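# Lower the held peg into the plate's hole

## Task

The left hand starts out gripping a peg a little above a plate, near the plate's hole. Insert the peg into that hole and lower it until it sits on the hole's floor, without forcing or wedging it in too hard, which counts as failure.

## Robot and tools

Robot: two arms, left_arm (carrying a left hand, which holds the peg) and right_arm (a right hand, not needed here). Each hand has five fingers. Results report a 'hand point' for each arm: a spot about 0.15 m out from the wrist face and 0.05 m in front of the palm. Its +z runs along the straightened fingers and +y points out of the palm. +x crosses the palm: on the right hand it points away from the thumb, on the left hand toward it. Straight fingers extend 6 to 7 cm past the point along +z. A wrist bracket on the little-finger side can strike objects.

Scene frame: the origin is at table-top height, halfway between the nominal arm bases. +z is up, +x goes out over the table, and left_arm sits on the +y side. The left base is near (0.011, 0.251, 0.041) m and the right near (0.015, -0.294, 0.027) m. Reported positions (metres) and quaternions (wxyz) use this frame. They may be off by a few centimetres.

A ROW holds 28 numbers, each in [-1, 1], and always covers both arms. Numbers 1-6 are left_arm dx, dy, dz, rx, ry, rz. Numbers 7-14 are the left hand: thumb_turn, thumb_bend, index, middle, ring, little, force_limit, speed. Numbers 15-28 repeat that layout for right_arm and the right hand. The six pose numbers are an OFFSET, not a pose. They count from the arm's Hand target as it stood when the action or move began, along that Hand target's own axes. 1.0 equals 0.6 m of travel or 180 degrees. rx, ry, rz together form a single rotation vector. All zeros re-requests the current Hand target. Hand motors: -1 means open and +1 closed. thumb_turn +1 puts the thumb in front of the palm. force_limit runs from about 0 N at -1 up to 10 N at +1 (15 N for the thumb motors). speed reaches full rate at +0.48 or higher. No hand number means 'unchanged'. To keep the peg held, resend the exact eight hand numbers last sent for that hand. If none have been sent yet this scene, send its hand_measured six, then hand_force_limit and hand_speed. Do the same for the idle right hand.

Tools:
- execute_actions(actions, cameras): actions is a list of actions. Each action is up to 15 rows, one per 1/30 s step. A short action keeps its last row until 15 steps are done. Every row in an action counts from the same start pose. Images come back only for an empty list or when requested.
- move(target, speed, blend, blocking, cameras): target is one 28-number row, or a list of up to 15 rows. All rows are offsets from the same starting Hand targets. speed is the top path speed in m/s (0.002 to 4.3, default 0.25); turns are limited to twice that in rad/s. blend is a corner-rounding distance in m (0 means stop at each row). A move lasts at most 10 s of path. blocking=false returns after about 0.5 s while motion continues. Its result adds a 'move:' line ending in done, off_target, moving, held or fault. limits=paced means the pose was clipped; limits=held means steps were withheld.
- wait(seconds 0-10, cameras): lets time pass while holding commands.
- stop(cameras): brakes a running move.
- zoom_image(camera, region [x0,y0,x1,y1] in pixels, at most 504 per side): enlarges part of the latest image.
- show_instructions(): shows the reference pages.
- finished_scene(scene=1): ends the scene for good.

Cameras: cam_head_left, cam_head_right (a stereo pair on one bar) and cam_high, each 504x504.

Reading results: each arm reports end_effector_position, end_effector_quat_wxyz, Hand target (where its next offsets start), joint positions, velocities and torques. Each hand reports hand_measured, hand_stopped_by (moving, target, force, stalled, fault) and hand_load_n (fingertip load, positive when pushed open). A load near 0 on the gripping fingers suggests the peg slipped out. Friction and gravity often leave the hand 1 to 3 cm short of its command, usually low. That alone is not contact. Sending the remaining distance as a further offset can close the gap. This arm tracks loosely, and even small rotations can shift the point. The controller limits each step's commanded orientation to within 40 degrees of the measured one.

Suggested order: look with cameras first and zoom on the peg and hole. Align the peg over the hole with small horizontal offsets at low speed. Then descend slowly in small steps, watching position and joint torques for the stop at the bottom. Keep the grip unchanged throughout. Once the peg rests on the bottom, stop pressing: command a target back above the hand point so the arm no longer pushes. Confirm the peg stays seated, then call finished_scene.

Avoid: forcing or jamming the peg; fast moves into contact; targets far below the contact point (these press harder); dropping the peg or anything leaving the table; arm-to-arm contact; paths near an arm's own base; long pushes toward unreachable poses, which heat motors (MOTOR HOT warning; at 100 °C the arm drops).

Each tool is called as name(argument=value, ...), one argument or row to a line, values as JSON.

Reference images:

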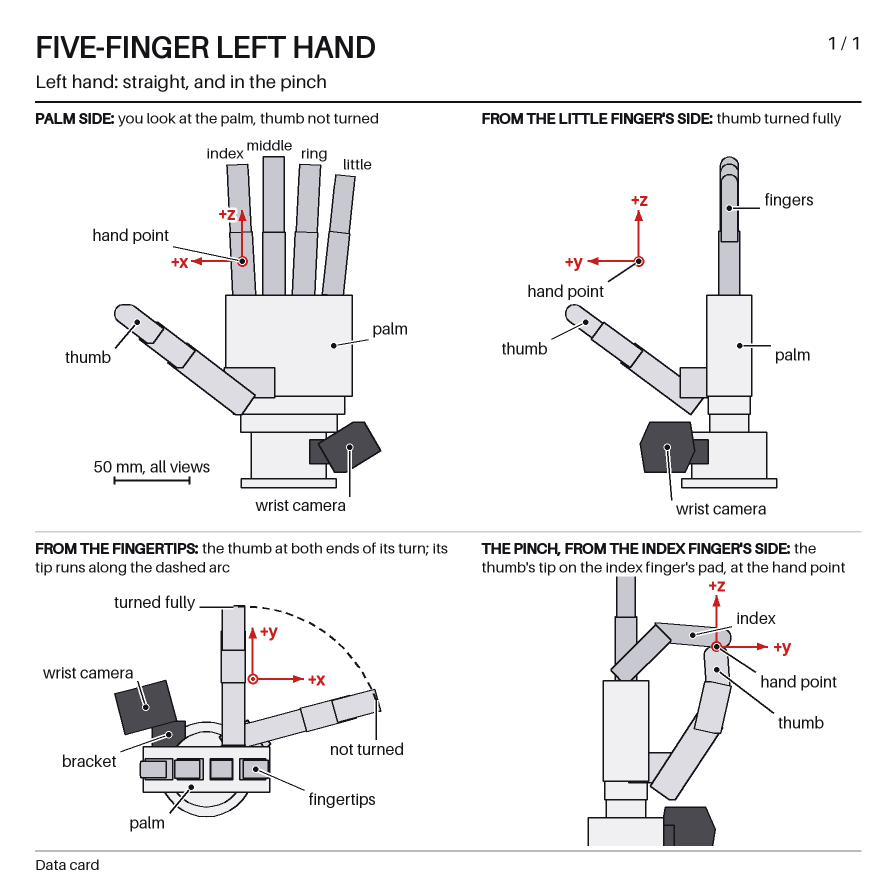

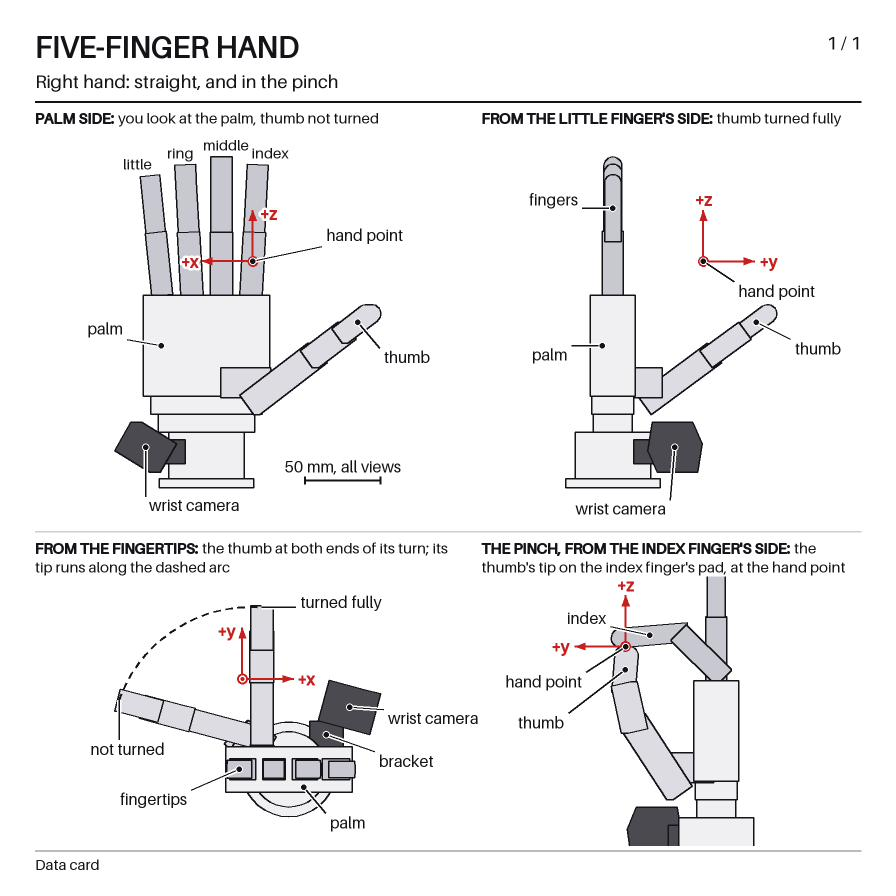

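## Session

execute_actions(
  actions=[],
)

Scene clock: 0.00 s.
left_arm: end_effector_position=(+0.3993, +0.0396, +0.2066) hand_measured=(+0.948, -0.326, -0.246, -0.256, +1.000, +1.000) hand_load_n=(+0.0, +17.0, +12.5, +9.0, +0.0, +0.0) hand_stopped_by=(target, target, force, force, target, target) hand_force_limit=1.00 hand_speed=-0.90 end_effector_quat_wxyz=(+0.241, -0.477, +0.748, -0.394) | right_arm: end_effector_position=(+0.5563, -0.2564, +0.4593) hand_measured=(-1.000, -1.000, -1.000, -1.000, -1.000, -1.000) hand_load_n=(+0.0, +0.0, +0.0, +0.0, +0.0, +0.0) hand_stopped_by=(target, target, target, target, target, target) hand_force_limit=0.00 hand_speed=-0.80 end_effector_quat_wxyz=(+0.503, -0.503, +0.497, -0.497)
Joint positions: left_arm=[-0.428 1.057 0.724 -0.278 0.032 0.005] | right_arm=[0 1.047 1.047 0 0 0]
Joint velocities: within noise
Joint torques (N m): no reading
Heat: left arm: hottest elbow 34 °C; right arm: hottest shoulder 33 °C.
Hand target: left_arm +0.4082, +0.0356, +0.2229; +0.249, -0.472, +0.742, -0.406 | right_arm +0.5583, -0.2564, +0.4790; +0.512, -0.495, +0.488, -0.505

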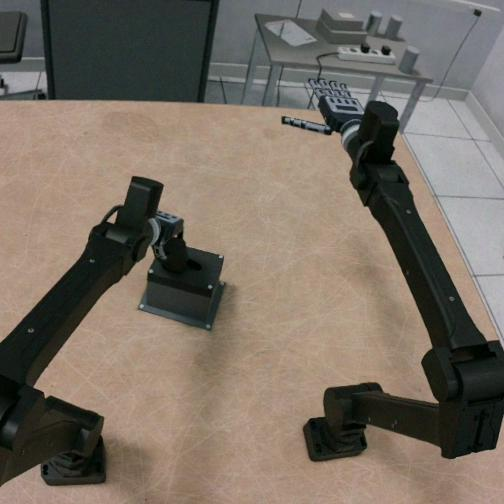

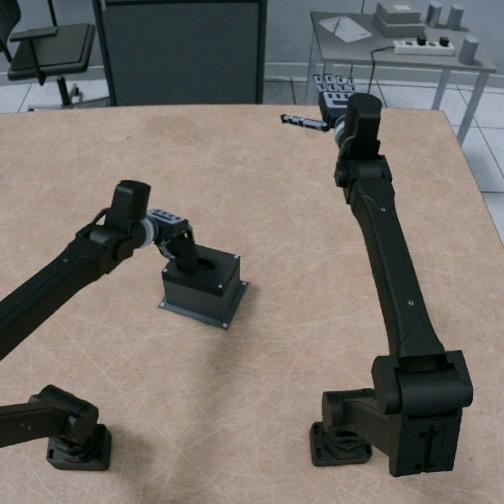

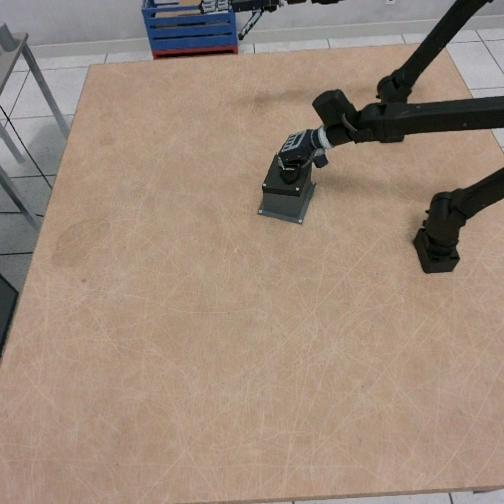

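zoom_image(
  camera="cam_head_left",
  region=[120, 190, 240, 310],
)

zoom_image(
  camera="cam_head_right",
  region=[140, 200, 260, 320],
)

zoom_image(
  camera="cam_high",
  region=[250, 120, 340, 210],
)

Scaled by 4.200.

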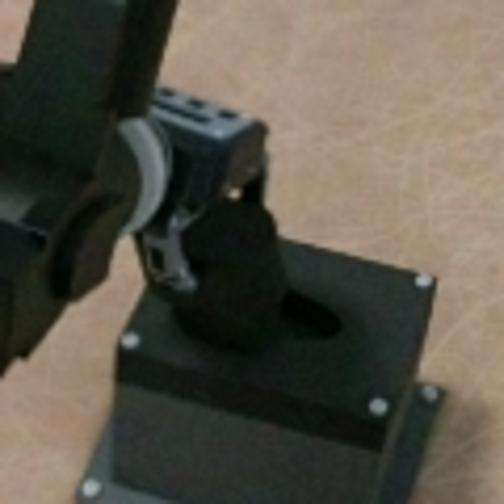

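Scaled by 4.200.

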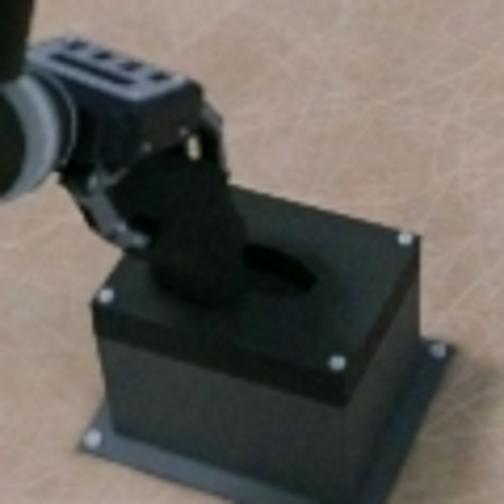

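Scaled by 5.600.

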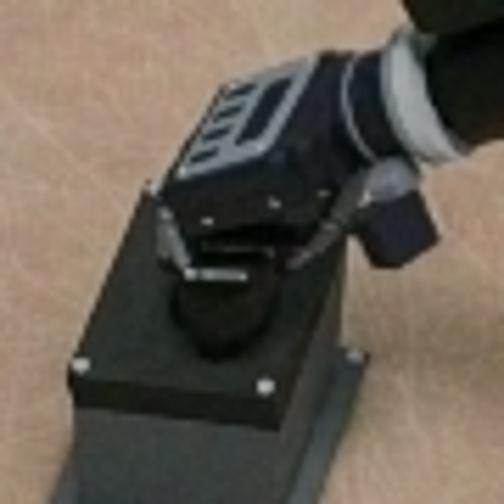

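zoom_image(
  camera="cam_head_left",
  region=[150, 225, 225, 300],
)

zoom_image(
  camera="cam_head_right",
  region=[160, 225, 240, 305],
)

zoom_image(
  camera="cam_high",
  region=[255, 145, 315, 205],
)

Scaled by 6.720.

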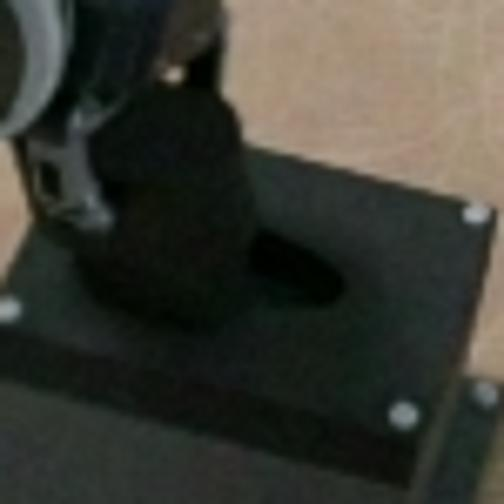

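Scaled by 6.300.

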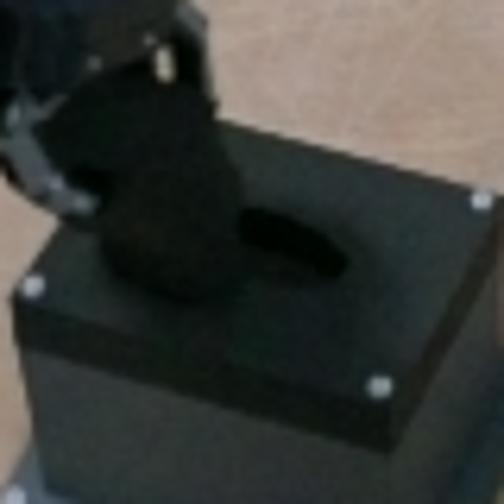

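Scaled by 8.400.

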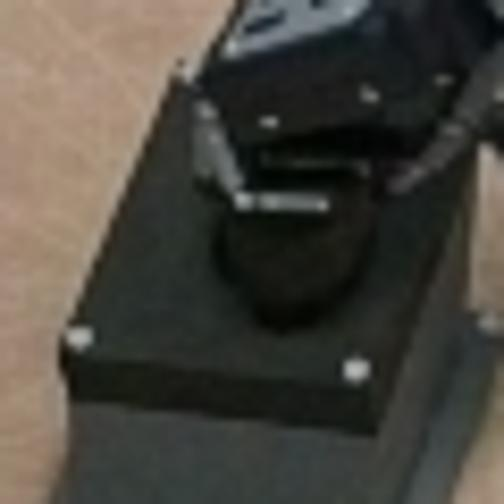

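move(
  target=[0.0018, -0.1117, -0.0729, 0, 0, 0, 0.948, -0.326, -0.246, -0.256, 1.0, 1.0, 1.0, -0.9, 0, 0, 0, 0, 0, 0, -1, -1, -1, -1, -1, -1, 0, -0.8],
  speed=0.08,
  cameras=["all"],
)

Scene clock: 27.03 s.
left_arm: end_effector_position=(+0.3919, +0.0429, +0.2586) hand_measured=(+0.948, -0.326, -0.246, -0.258, +1.000, +1.000) hand_load_n=(+0.0, +16.0, +13.0, +8.0, +0.0, +0.0) hand_stopped_by=(target, force, force, target, target, target) hand_force_limit=1.00 hand_speed=-0.90 end_effector_quat_wxyz=(+0.230, -0.483, +0.757, -0.376) | right_arm: end_effector_position=(+0.5563, -0.2564, +0.4593) hand_measured=(-1.000, -1.000, -1.000, -1.000, -1.000, -1.000) hand_load_n=(+0.0, +0.0, -0.5, +0.0, +0.0, +0.0) hand_stopped_by=(target, target, target, target, target, target) hand_force_limit=0.00 hand_speed=-0.80 end_effector_quat_wxyz=(+0.503, -0.503, +0.497, -0.497)
Joint positions: left_arm=[-0.428 1.016 0.861 -0.503 0.032 0.005] | right_arm=[0 1.047 1.047 0 0 0]
Joint torques (N m): left_arm=[-0.44 -4.95 17.92 1.21 0.05 -0.09] | right_arm=[0.73 -6.89 11.59 1.78 0.06 0.07]
Heat: left arm: hottest elbow 39 °C; right arm: hottest elbow 39 °C.
Hand target: left_arm +0.4082, +0.0356, +0.3028; +0.249, -0.472, +0.742, -0.405 | right_arm +0.5583, -0.2564, +0.4790; +0.512, -0.495, +0.488, -0.505
Off the commanded pose: left_arm 0.048 m, 5 deg | right_arm 0.020 m, 2 deg.
move: off_target (left_arm, right_arm)

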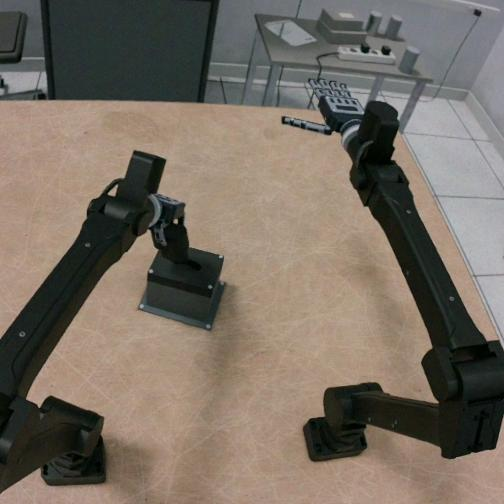

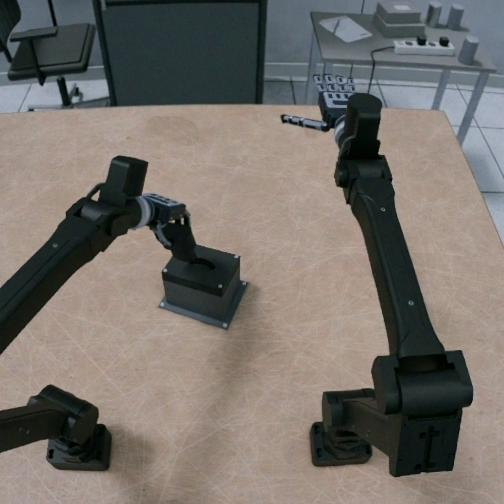

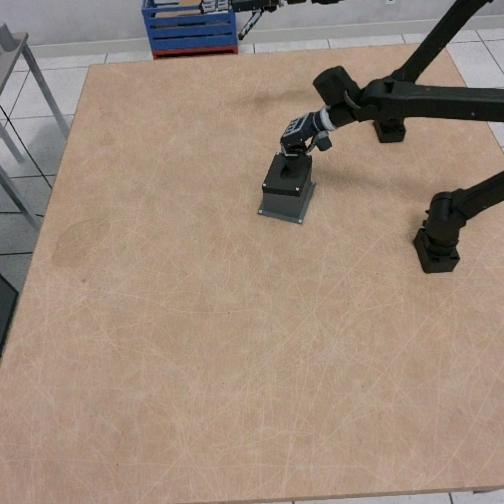

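zoom_image(
  camera="cam_head_left",
  region=[140, 195, 230, 285],
)

zoom_image(
  camera="cam_head_right",
  region=[150, 200, 240, 290],
)

zoom_image(
  camera="cam_high",
  region=[255, 125, 325, 195],
)

Scaled by 5.600.

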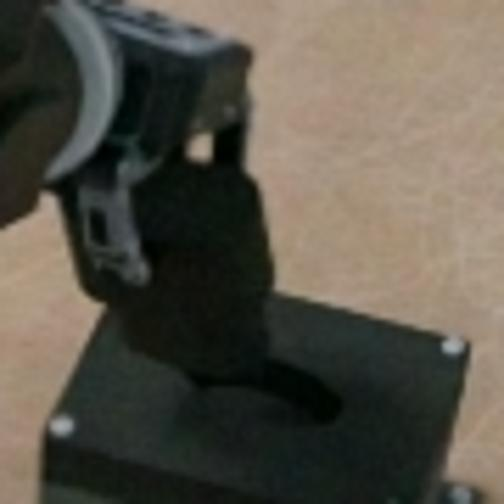

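Scaled by 5.600.

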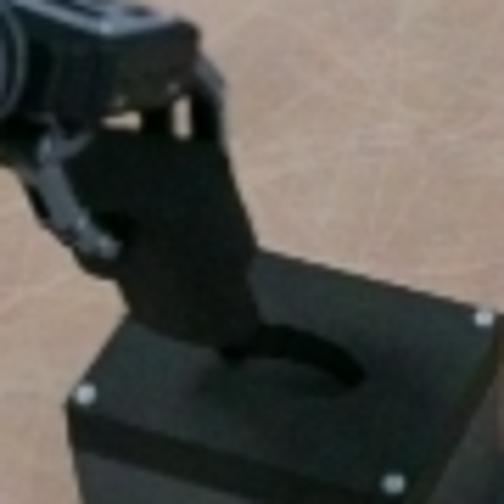

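Scaled by 7.200.

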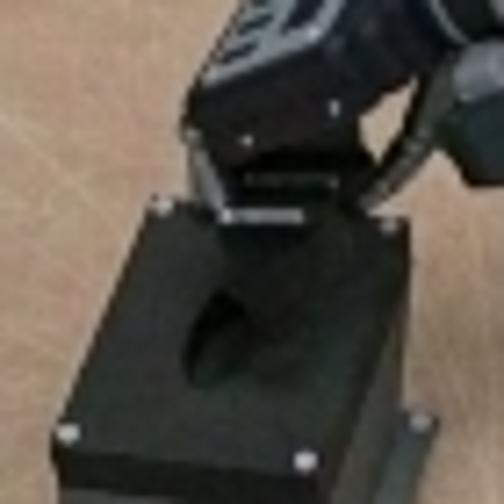

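move(
  target=[-0.1493, -0.0323, -0.1069, 0, 0, 0, 0.948, -0.326, -0.246, -0.256, 1.0, 1.0, 1.0, -0.9, 0, 0, 0, 0, 0, 0, -1, -1, -1, -1, -1, -1, 0, -0.8],
  speed=0.1,
  cameras=["all"],
)

zoom_image(
  camera="cam_head_left",
  region=[140, 235, 230, 325],
)

zoom_image(
  camera="cam_head_right",
  region=[155, 235, 245, 325],
)

zoom_image(
  camera="cam_high",
  region=[250, 140, 320, 210],
)

Scene clock: 35.83 s.
left_arm: end_effector_position=(+0.3939, +0.1333, +0.3087) hand_measured=(+0.948, -0.326, -0.246, -0.258, +1.000, +1.000) hand_load_n=(-0.5, +16.5, +12.5, +8.5, +0.0, +0.0) hand_stopped_by=(target, force, force, target, target, target) hand_force_limit=1.00 hand_speed=-0.90 end_effector_quat_wxyz=(+0.220, -0.487, +0.753, -0.383) | right_arm: end_effector_position=(+0.5563, -0.2564, +0.4593) hand_measured=(-1.000, -1.000, -1.000, -1.000, -1.000, -1.000) hand_load_n=(-0.5, +0.0, +0.0, +0.0, +0.0, +0.0) hand_stopped_by=(target, target, target, target, target, target) hand_force_limit=0.00 hand_speed=-0.80 end_effector_quat_wxyz=(+0.503, -0.503, +0.497, -0.497)
Joint positions: left_arm=[-0.124 0.947 0.953 -0.695 0.287 0.175] | right_arm=[0 1.047 1.047 0 0 0]
Joint torques (N m): left_arm=[0.5 -4.37 18.22 1.16 0.39 -0.03] | right_arm=[0.56 -6.77 11.6 1.8 0.06 0.06]
Heat: left arm: hottest elbow 40 °C; right arm: hottest elbow 41 °C.
Hand target: left_arm +0.4080, +0.1358, +0.3529; +0.249, -0.472, +0.742, -0.405 | right_arm +0.5583, -0.2564, +0.4790; +0.512, -0.495, +0.488, -0.505
Off the commanded pose: left_arm 0.047 m, 5 deg | right_arm 0.020 m, 2 deg.
move: off_target (left_arm, right_arm)

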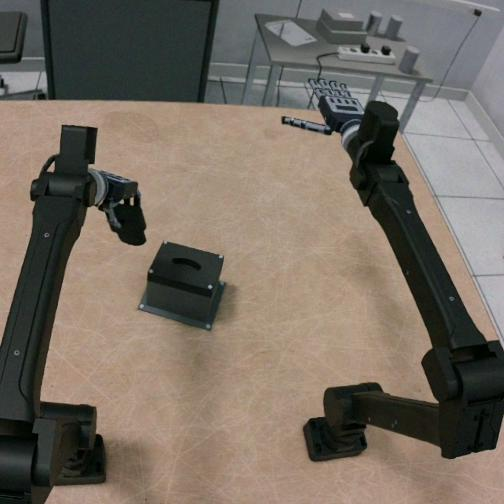

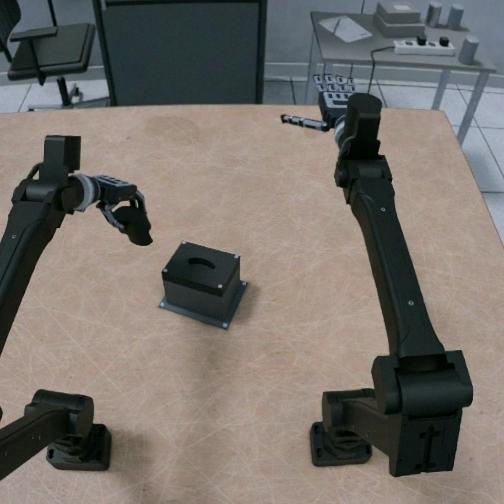

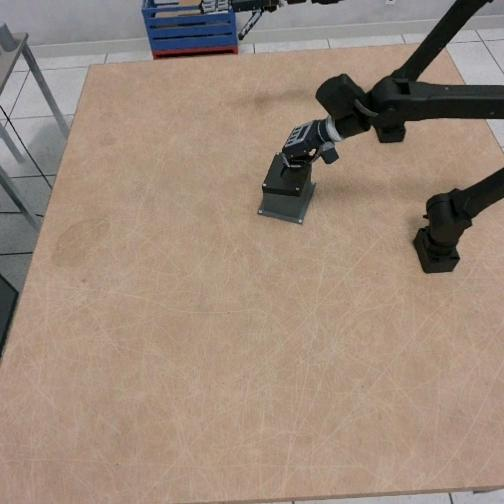

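Scaled by 5.600.

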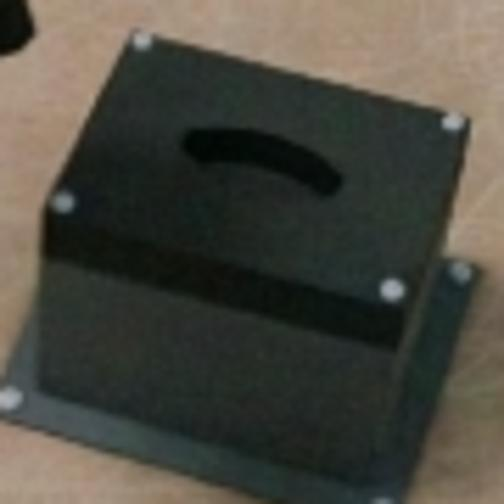

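Scaled by 5.600.

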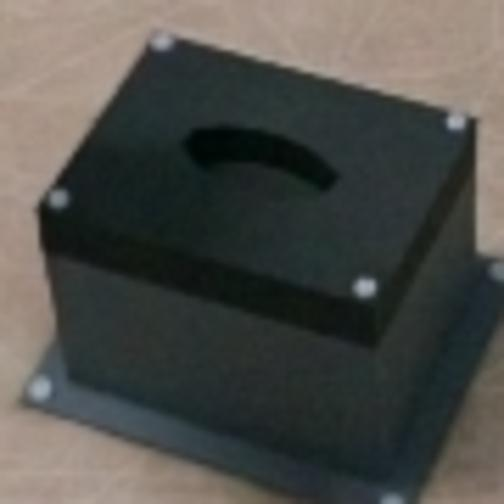

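Scaled by 7.200.

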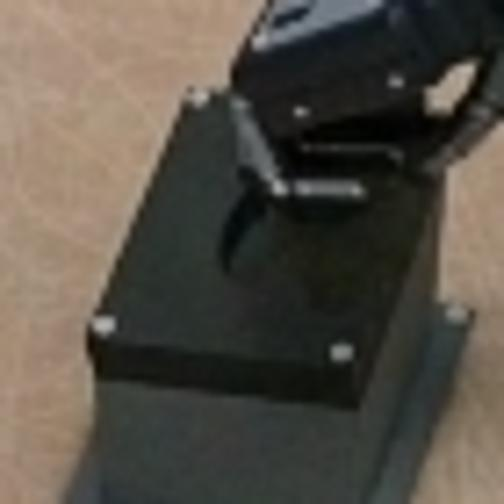

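zoom_image(
  camera="cam_head_left",
  region=[90, 165, 160, 250],
)

zoom_image(
  camera="cam_head_right",
  region=[90, 165, 160, 250],
)

zoom_image(
  camera="cam_high",
  region=[270, 130, 330, 190],
)

Scaled by 5.929.

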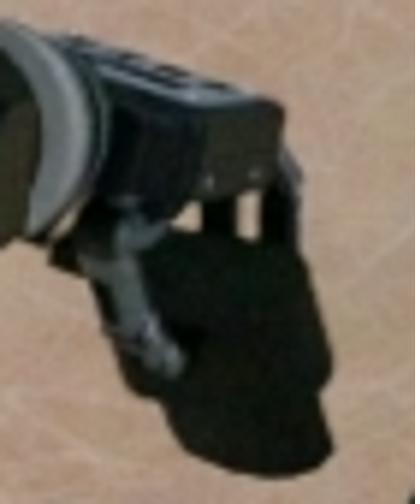

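Scaled by 5.929.

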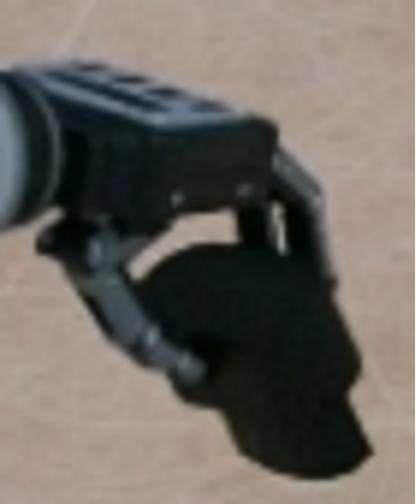

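Scaled by 8.400.

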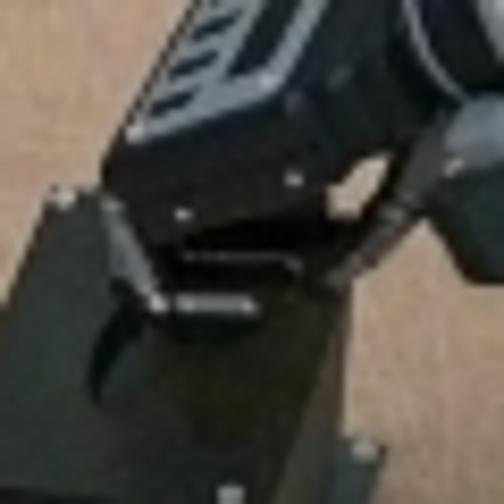

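zoom_image(
  camera="cam_head_left",
  region=[105, 195, 155, 250],
)

zoom_image(
  camera="cam_head_right",
  region=[110, 200, 160, 250],
)

Scaled by 9.164.

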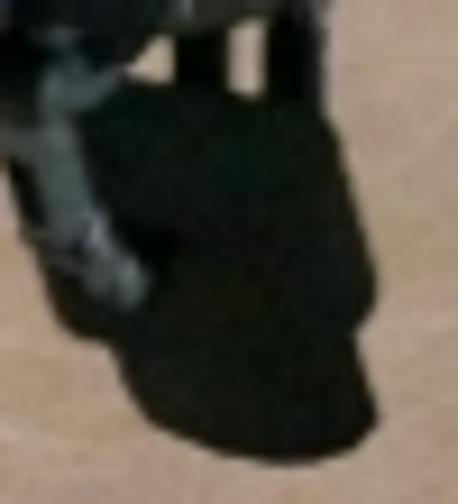

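Scaled by 10.080.

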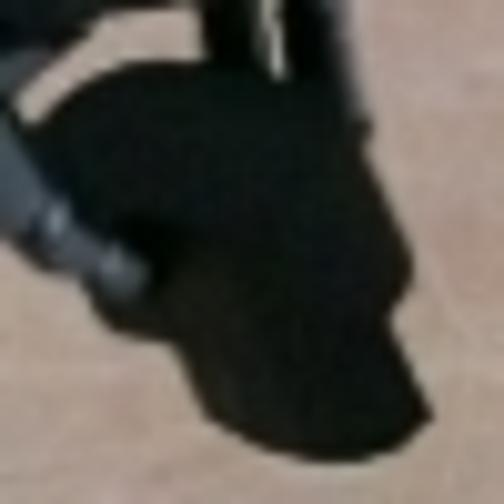

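move(
  target=[0,0,0,-0.1755, 0.0437, -0.0715, 0.948, -0.326, -0.246, -0.256, 1.0, 1.0, 1.0, -0.9, 0, 0, 0, 0, 0, 0, -1, -1, -1, -1, -1, -1, 0, -0.8],
  speed=0.2,
  cameras=["all"],
)

zoom_image(
  camera="cam_head_left",
  region=[90, 175, 160, 245],
)

zoom_image(
  camera="cam_head_right",
  region=[100, 175, 170, 245],
)

zoom_image(
  camera="cam_high",
  region=[270, 130, 340, 200],
)

Scene clock: 60.90 s.
left_arm: end_effector_position=(+0.3929, +0.1323, +0.3245) hand_measured=(+0.948, -0.326, -0.246, -0.258, +1.000, +1.000) hand_load_n=(+0.0, +16.0, +13.0, +8.5, +0.0, +0.0) hand_stopped_by=(target, force, force, target, target, target) hand_force_limit=1.00 hand_speed=-0.90 end_effector_quat_wxyz=(-0.006, -0.572, +0.789, -0.224) | right_arm: end_effector_position=(+0.5563, -0.2564, +0.4593) hand_measured=(-1.000, -1.000, -1.000, -1.000, -1.000, -1.000) hand_load_n=(+0.0, +0.0, +0.0, +0.0, +0.0, +0.0) hand_stopped_by=(target, target, target, target, target, target) hand_force_limit=0.00 hand_speed=-0.80 end_effector_quat_wxyz=(+0.503, -0.503, +0.497, -0.497)
Joint positions: left_arm=[-0.101 1.331 1.403 -1.344 0.344 0.176] | right_arm=[0 1.047 1.047 0 0 0]
Joint torques (N m): left_arm=[0.85 -7.36 16.81 0.09 0.56 -0.19] | right_arm=[0.62 -6.83 11.56 1.8 0.06 0.06]
Heat: left arm: hottest elbow 46 °C; right arm: hottest elbow 45 °C.
Hand target: left_arm +0.4079, +0.1357, +0.3530; +0.015, -0.573, +0.782, -0.245 | right_arm +0.5583, -0.2564, +0.4790; +0.512, -0.495, +0.488, -0.505
Off the commanded pose: left_arm 0.032 m, 3 deg | right_arm 0.020 m, 2 deg.
move: off_target (left_arm, right_arm)

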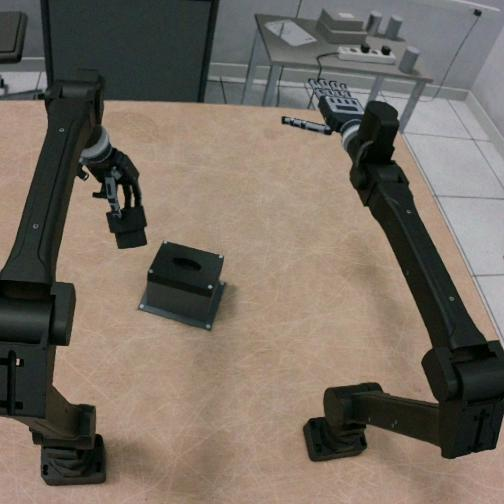

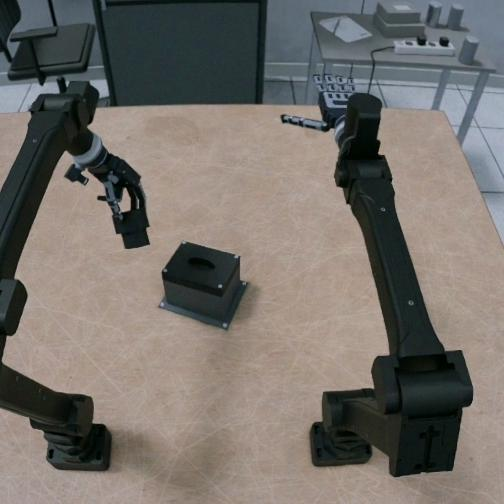

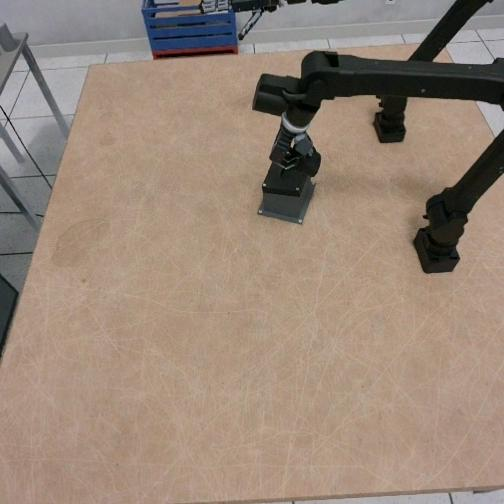

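Scaled by 7.200.

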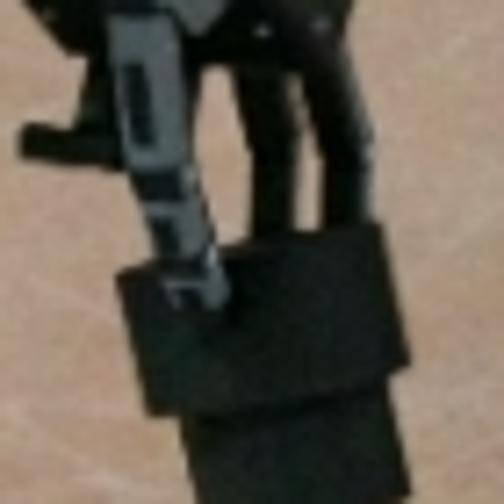

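Scaled by 7.200.

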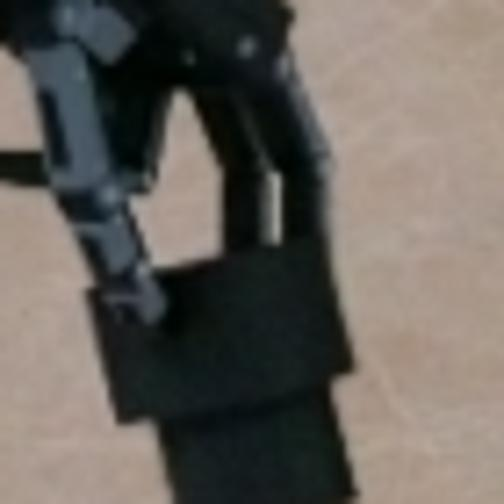

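Scaled by 7.200.

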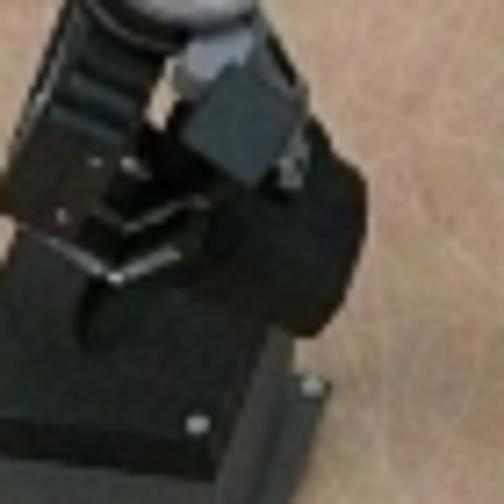

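zoom_image(
  camera="cam_head_left",
  region=[140, 235, 230, 325],
)

zoom_image(
  camera="cam_head_right",
  region=[155, 235, 245, 325],
)

zoom_image(
  camera="cam_head_left",
  region=[100, 200, 155, 255],
)

zoom_image(
  camera="cam_head_right",
  region=[105, 205, 155, 255],
)

Scaled by 5.600.

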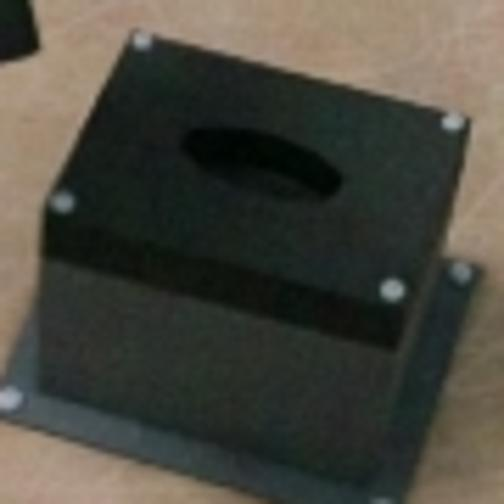

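Scaled by 5.600.

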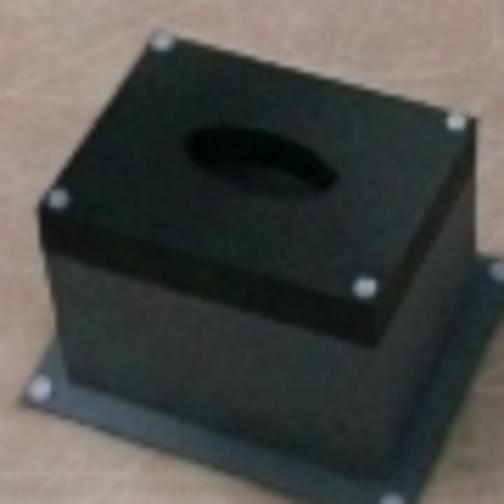

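Scaled by 9.164.

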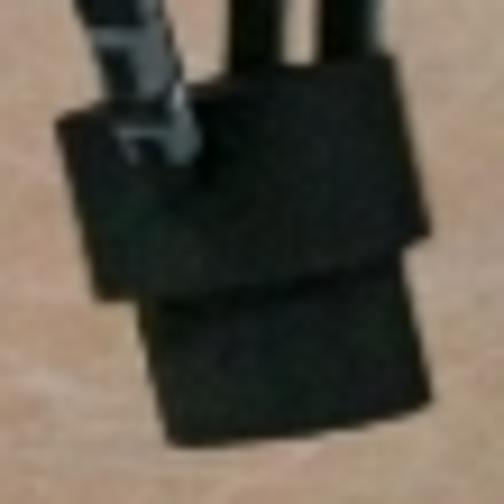

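Scaled by 10.080.

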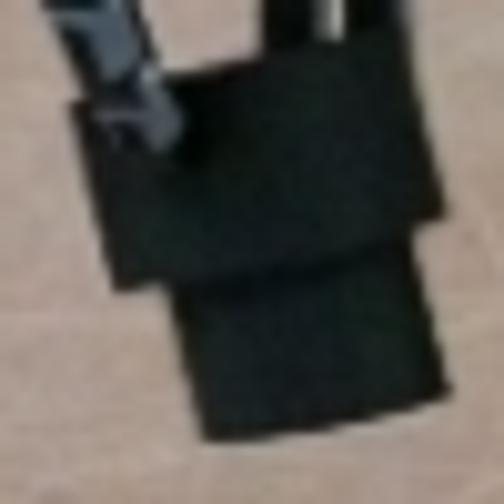

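zoom_image(
  camera="cam_high",
  region=[250, 170, 325, 230],
)

zoom_image(
  camera="cam_high",
  region=[250, 140, 325, 200],
)

zoom_image(
  camera="cam_head_left",
  region=[135, 235, 185, 285],
)

zoom_image(
  camera="cam_head_left",
  region=[175, 250, 225, 300],
)

zoom_image(
  camera="cam_head_left",
  region=[135, 280, 235, 335],
)

zoom_image(
  camera="cam_head_right",
  region=[155, 280, 255, 335],
)

Scaled by 6.720.

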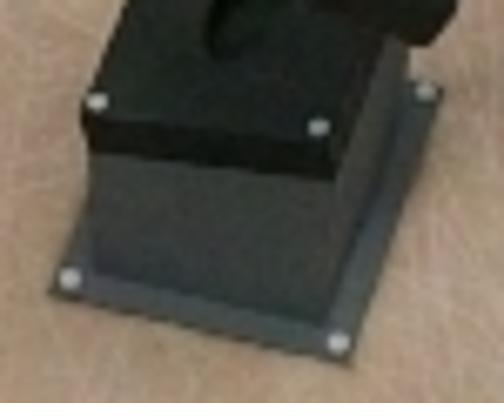

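Scaled by 6.720.

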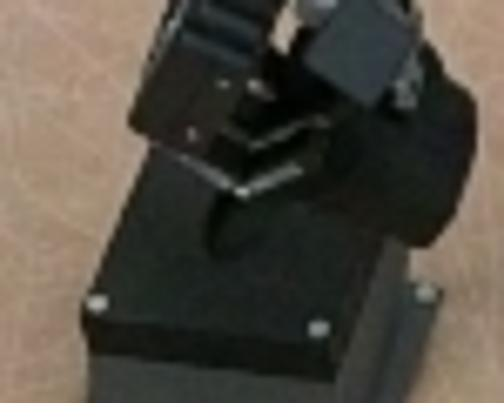

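Scaled by 10.080.

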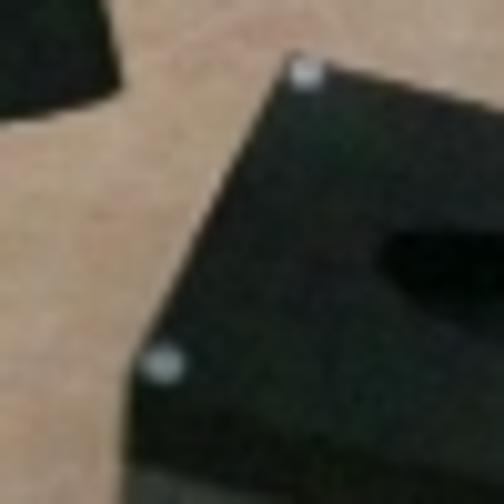

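Scaled by 10.080.

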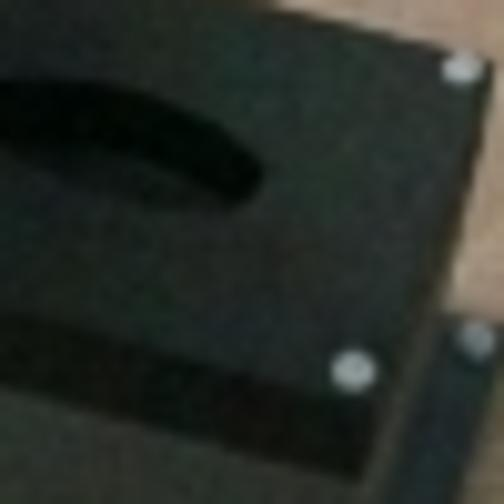

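Scaled by 5.040.

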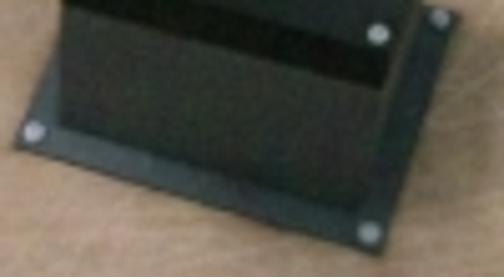

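Scaled by 5.040.

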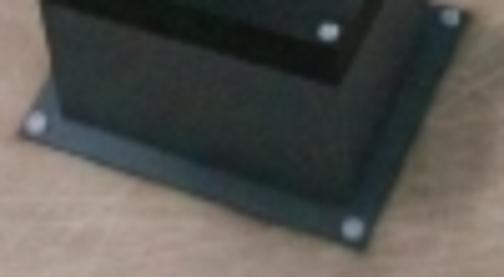

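move(
  target=[-0.0945, -0.1402, 0.0413, 0.135, -0.1199, 0.0837, 0.948, -0.326, -0.246, -0.256, 1.0, 1.0, 1.0, -0.9, 0, 0, 0, 0, 0, 0, -1, -1, -1, -1, -1, -1, 0, -0.8],
  speed=0.2,
  cameras=["all"],
)

Scene clock: 143.33 s.
left_arm: end_effector_position=(+0.5079, +0.1658, +0.3350) hand_measured=(+0.948, -0.326, -0.246, -0.258, +1.000, +1.000) hand_load_n=(+0.5, +16.0, +12.5, +8.0, -0.5, +0.0) hand_stopped_by=(target, force, force, target, target, target) hand_force_limit=1.00 hand_speed=-0.90 end_effector_quat_wxyz=(+0.294, -0.501, +0.767, -0.274) | right_arm: end_effector_position=(+0.5563, -0.2564, +0.4593) hand_measured=(-1.000, -1.000, -1.000, -1.000, -1.000, -1.000) hand_load_n=(-0.5, +0.0, +0.0, +0.0, +0.0, +0.0) hand_stopped_by=(target, target, target, target, target, target) hand_force_limit=0.00 hand_speed=-0.80 end_effector_quat_wxyz=(+0.503, -0.503, +0.497, -0.497)
Joint positions: left_arm=[-0.143 1.257 1.291 -0.778 0.032 0.269] | right_arm=[0 1.047 1.047 0 0 0]
Joint torques (N m): left_arm=[-1.67 -8.53 11.96 2.19 -0.07 0.04] | right_arm=[0.67 -6.83 11.6 1.83 0.05 0.07]
Heat: left arm: hottest elbow 52 °C; right arm: hottest elbow 50 °C.
Hand target: left_arm +0.5098, +0.1591, +0.3503; +0.310, -0.486, +0.764, -0.288 | right_arm +0.5583, -0.2564, +0.4790; +0.512, -0.495, +0.488, -0.505
Off the commanded pose: left_arm 0.017 m, 3 deg | right_arm 0.020 m, 2 deg.
move: off_target (left_arm, right_arm)

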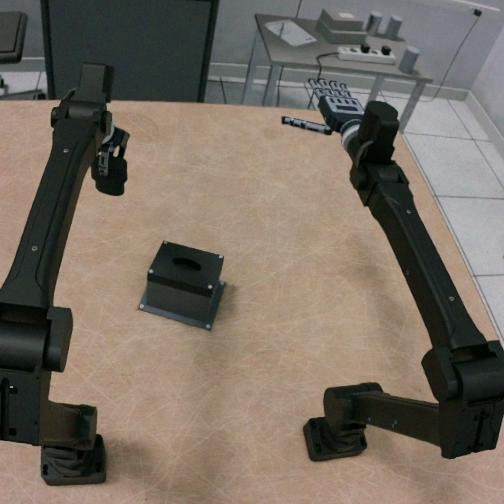

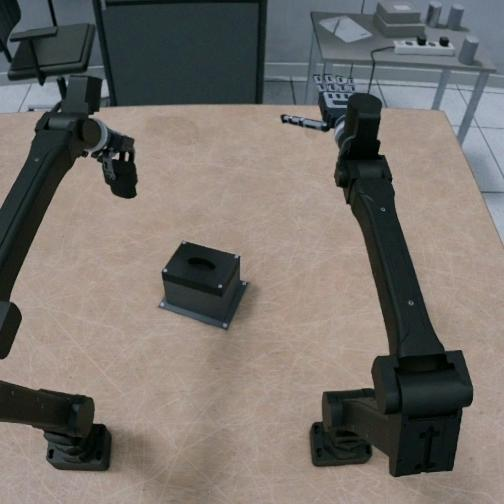

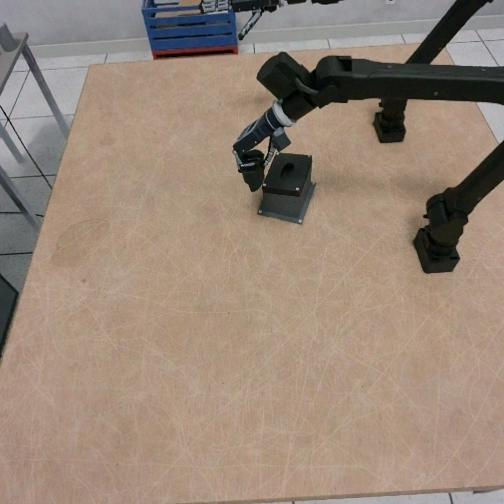

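zoom_image(
  camera="cam_head_left",
  region=[85, 155, 135, 205],
)

zoom_image(
  camera="cam_head_right",
  region=[95, 155, 145, 205],
)

zoom_image(
  camera="cam_high",
  region=[230, 145, 275, 195],
)

zoom_image(
  camera="cam_high",
  region=[255, 145, 325, 225],
)

Scaled by 10.080.

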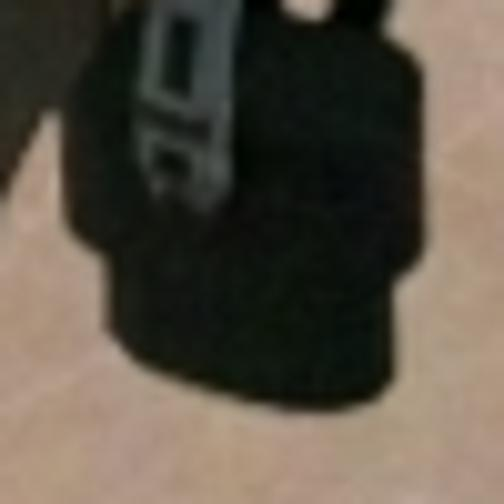

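Scaled by 10.080.

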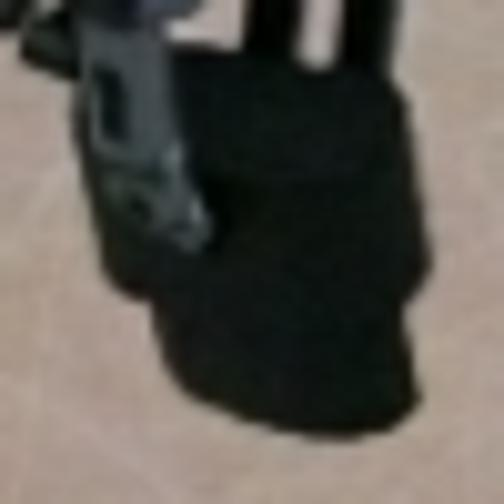

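Scaled by 10.080.

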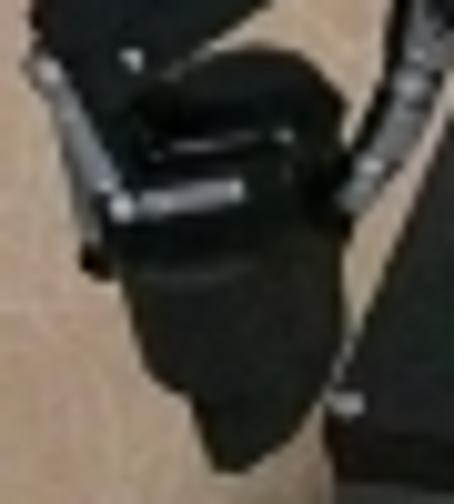

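Scaled by 6.300.

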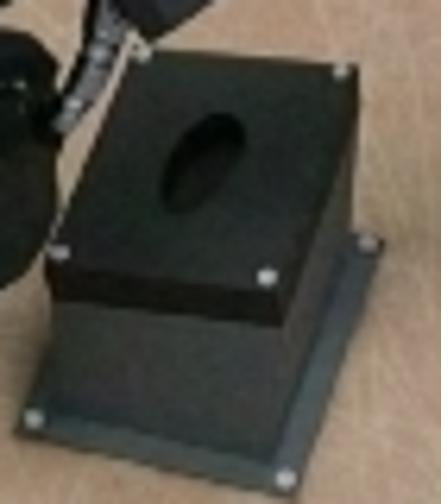

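zoom_image(
  camera="cam_high",
  region=[235, 160, 270, 195],
)

Scaled by 14.400.

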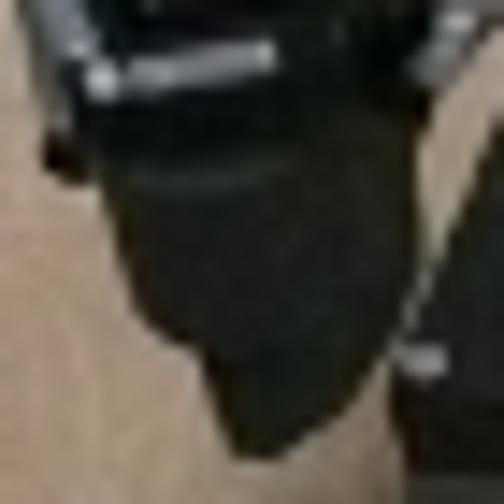

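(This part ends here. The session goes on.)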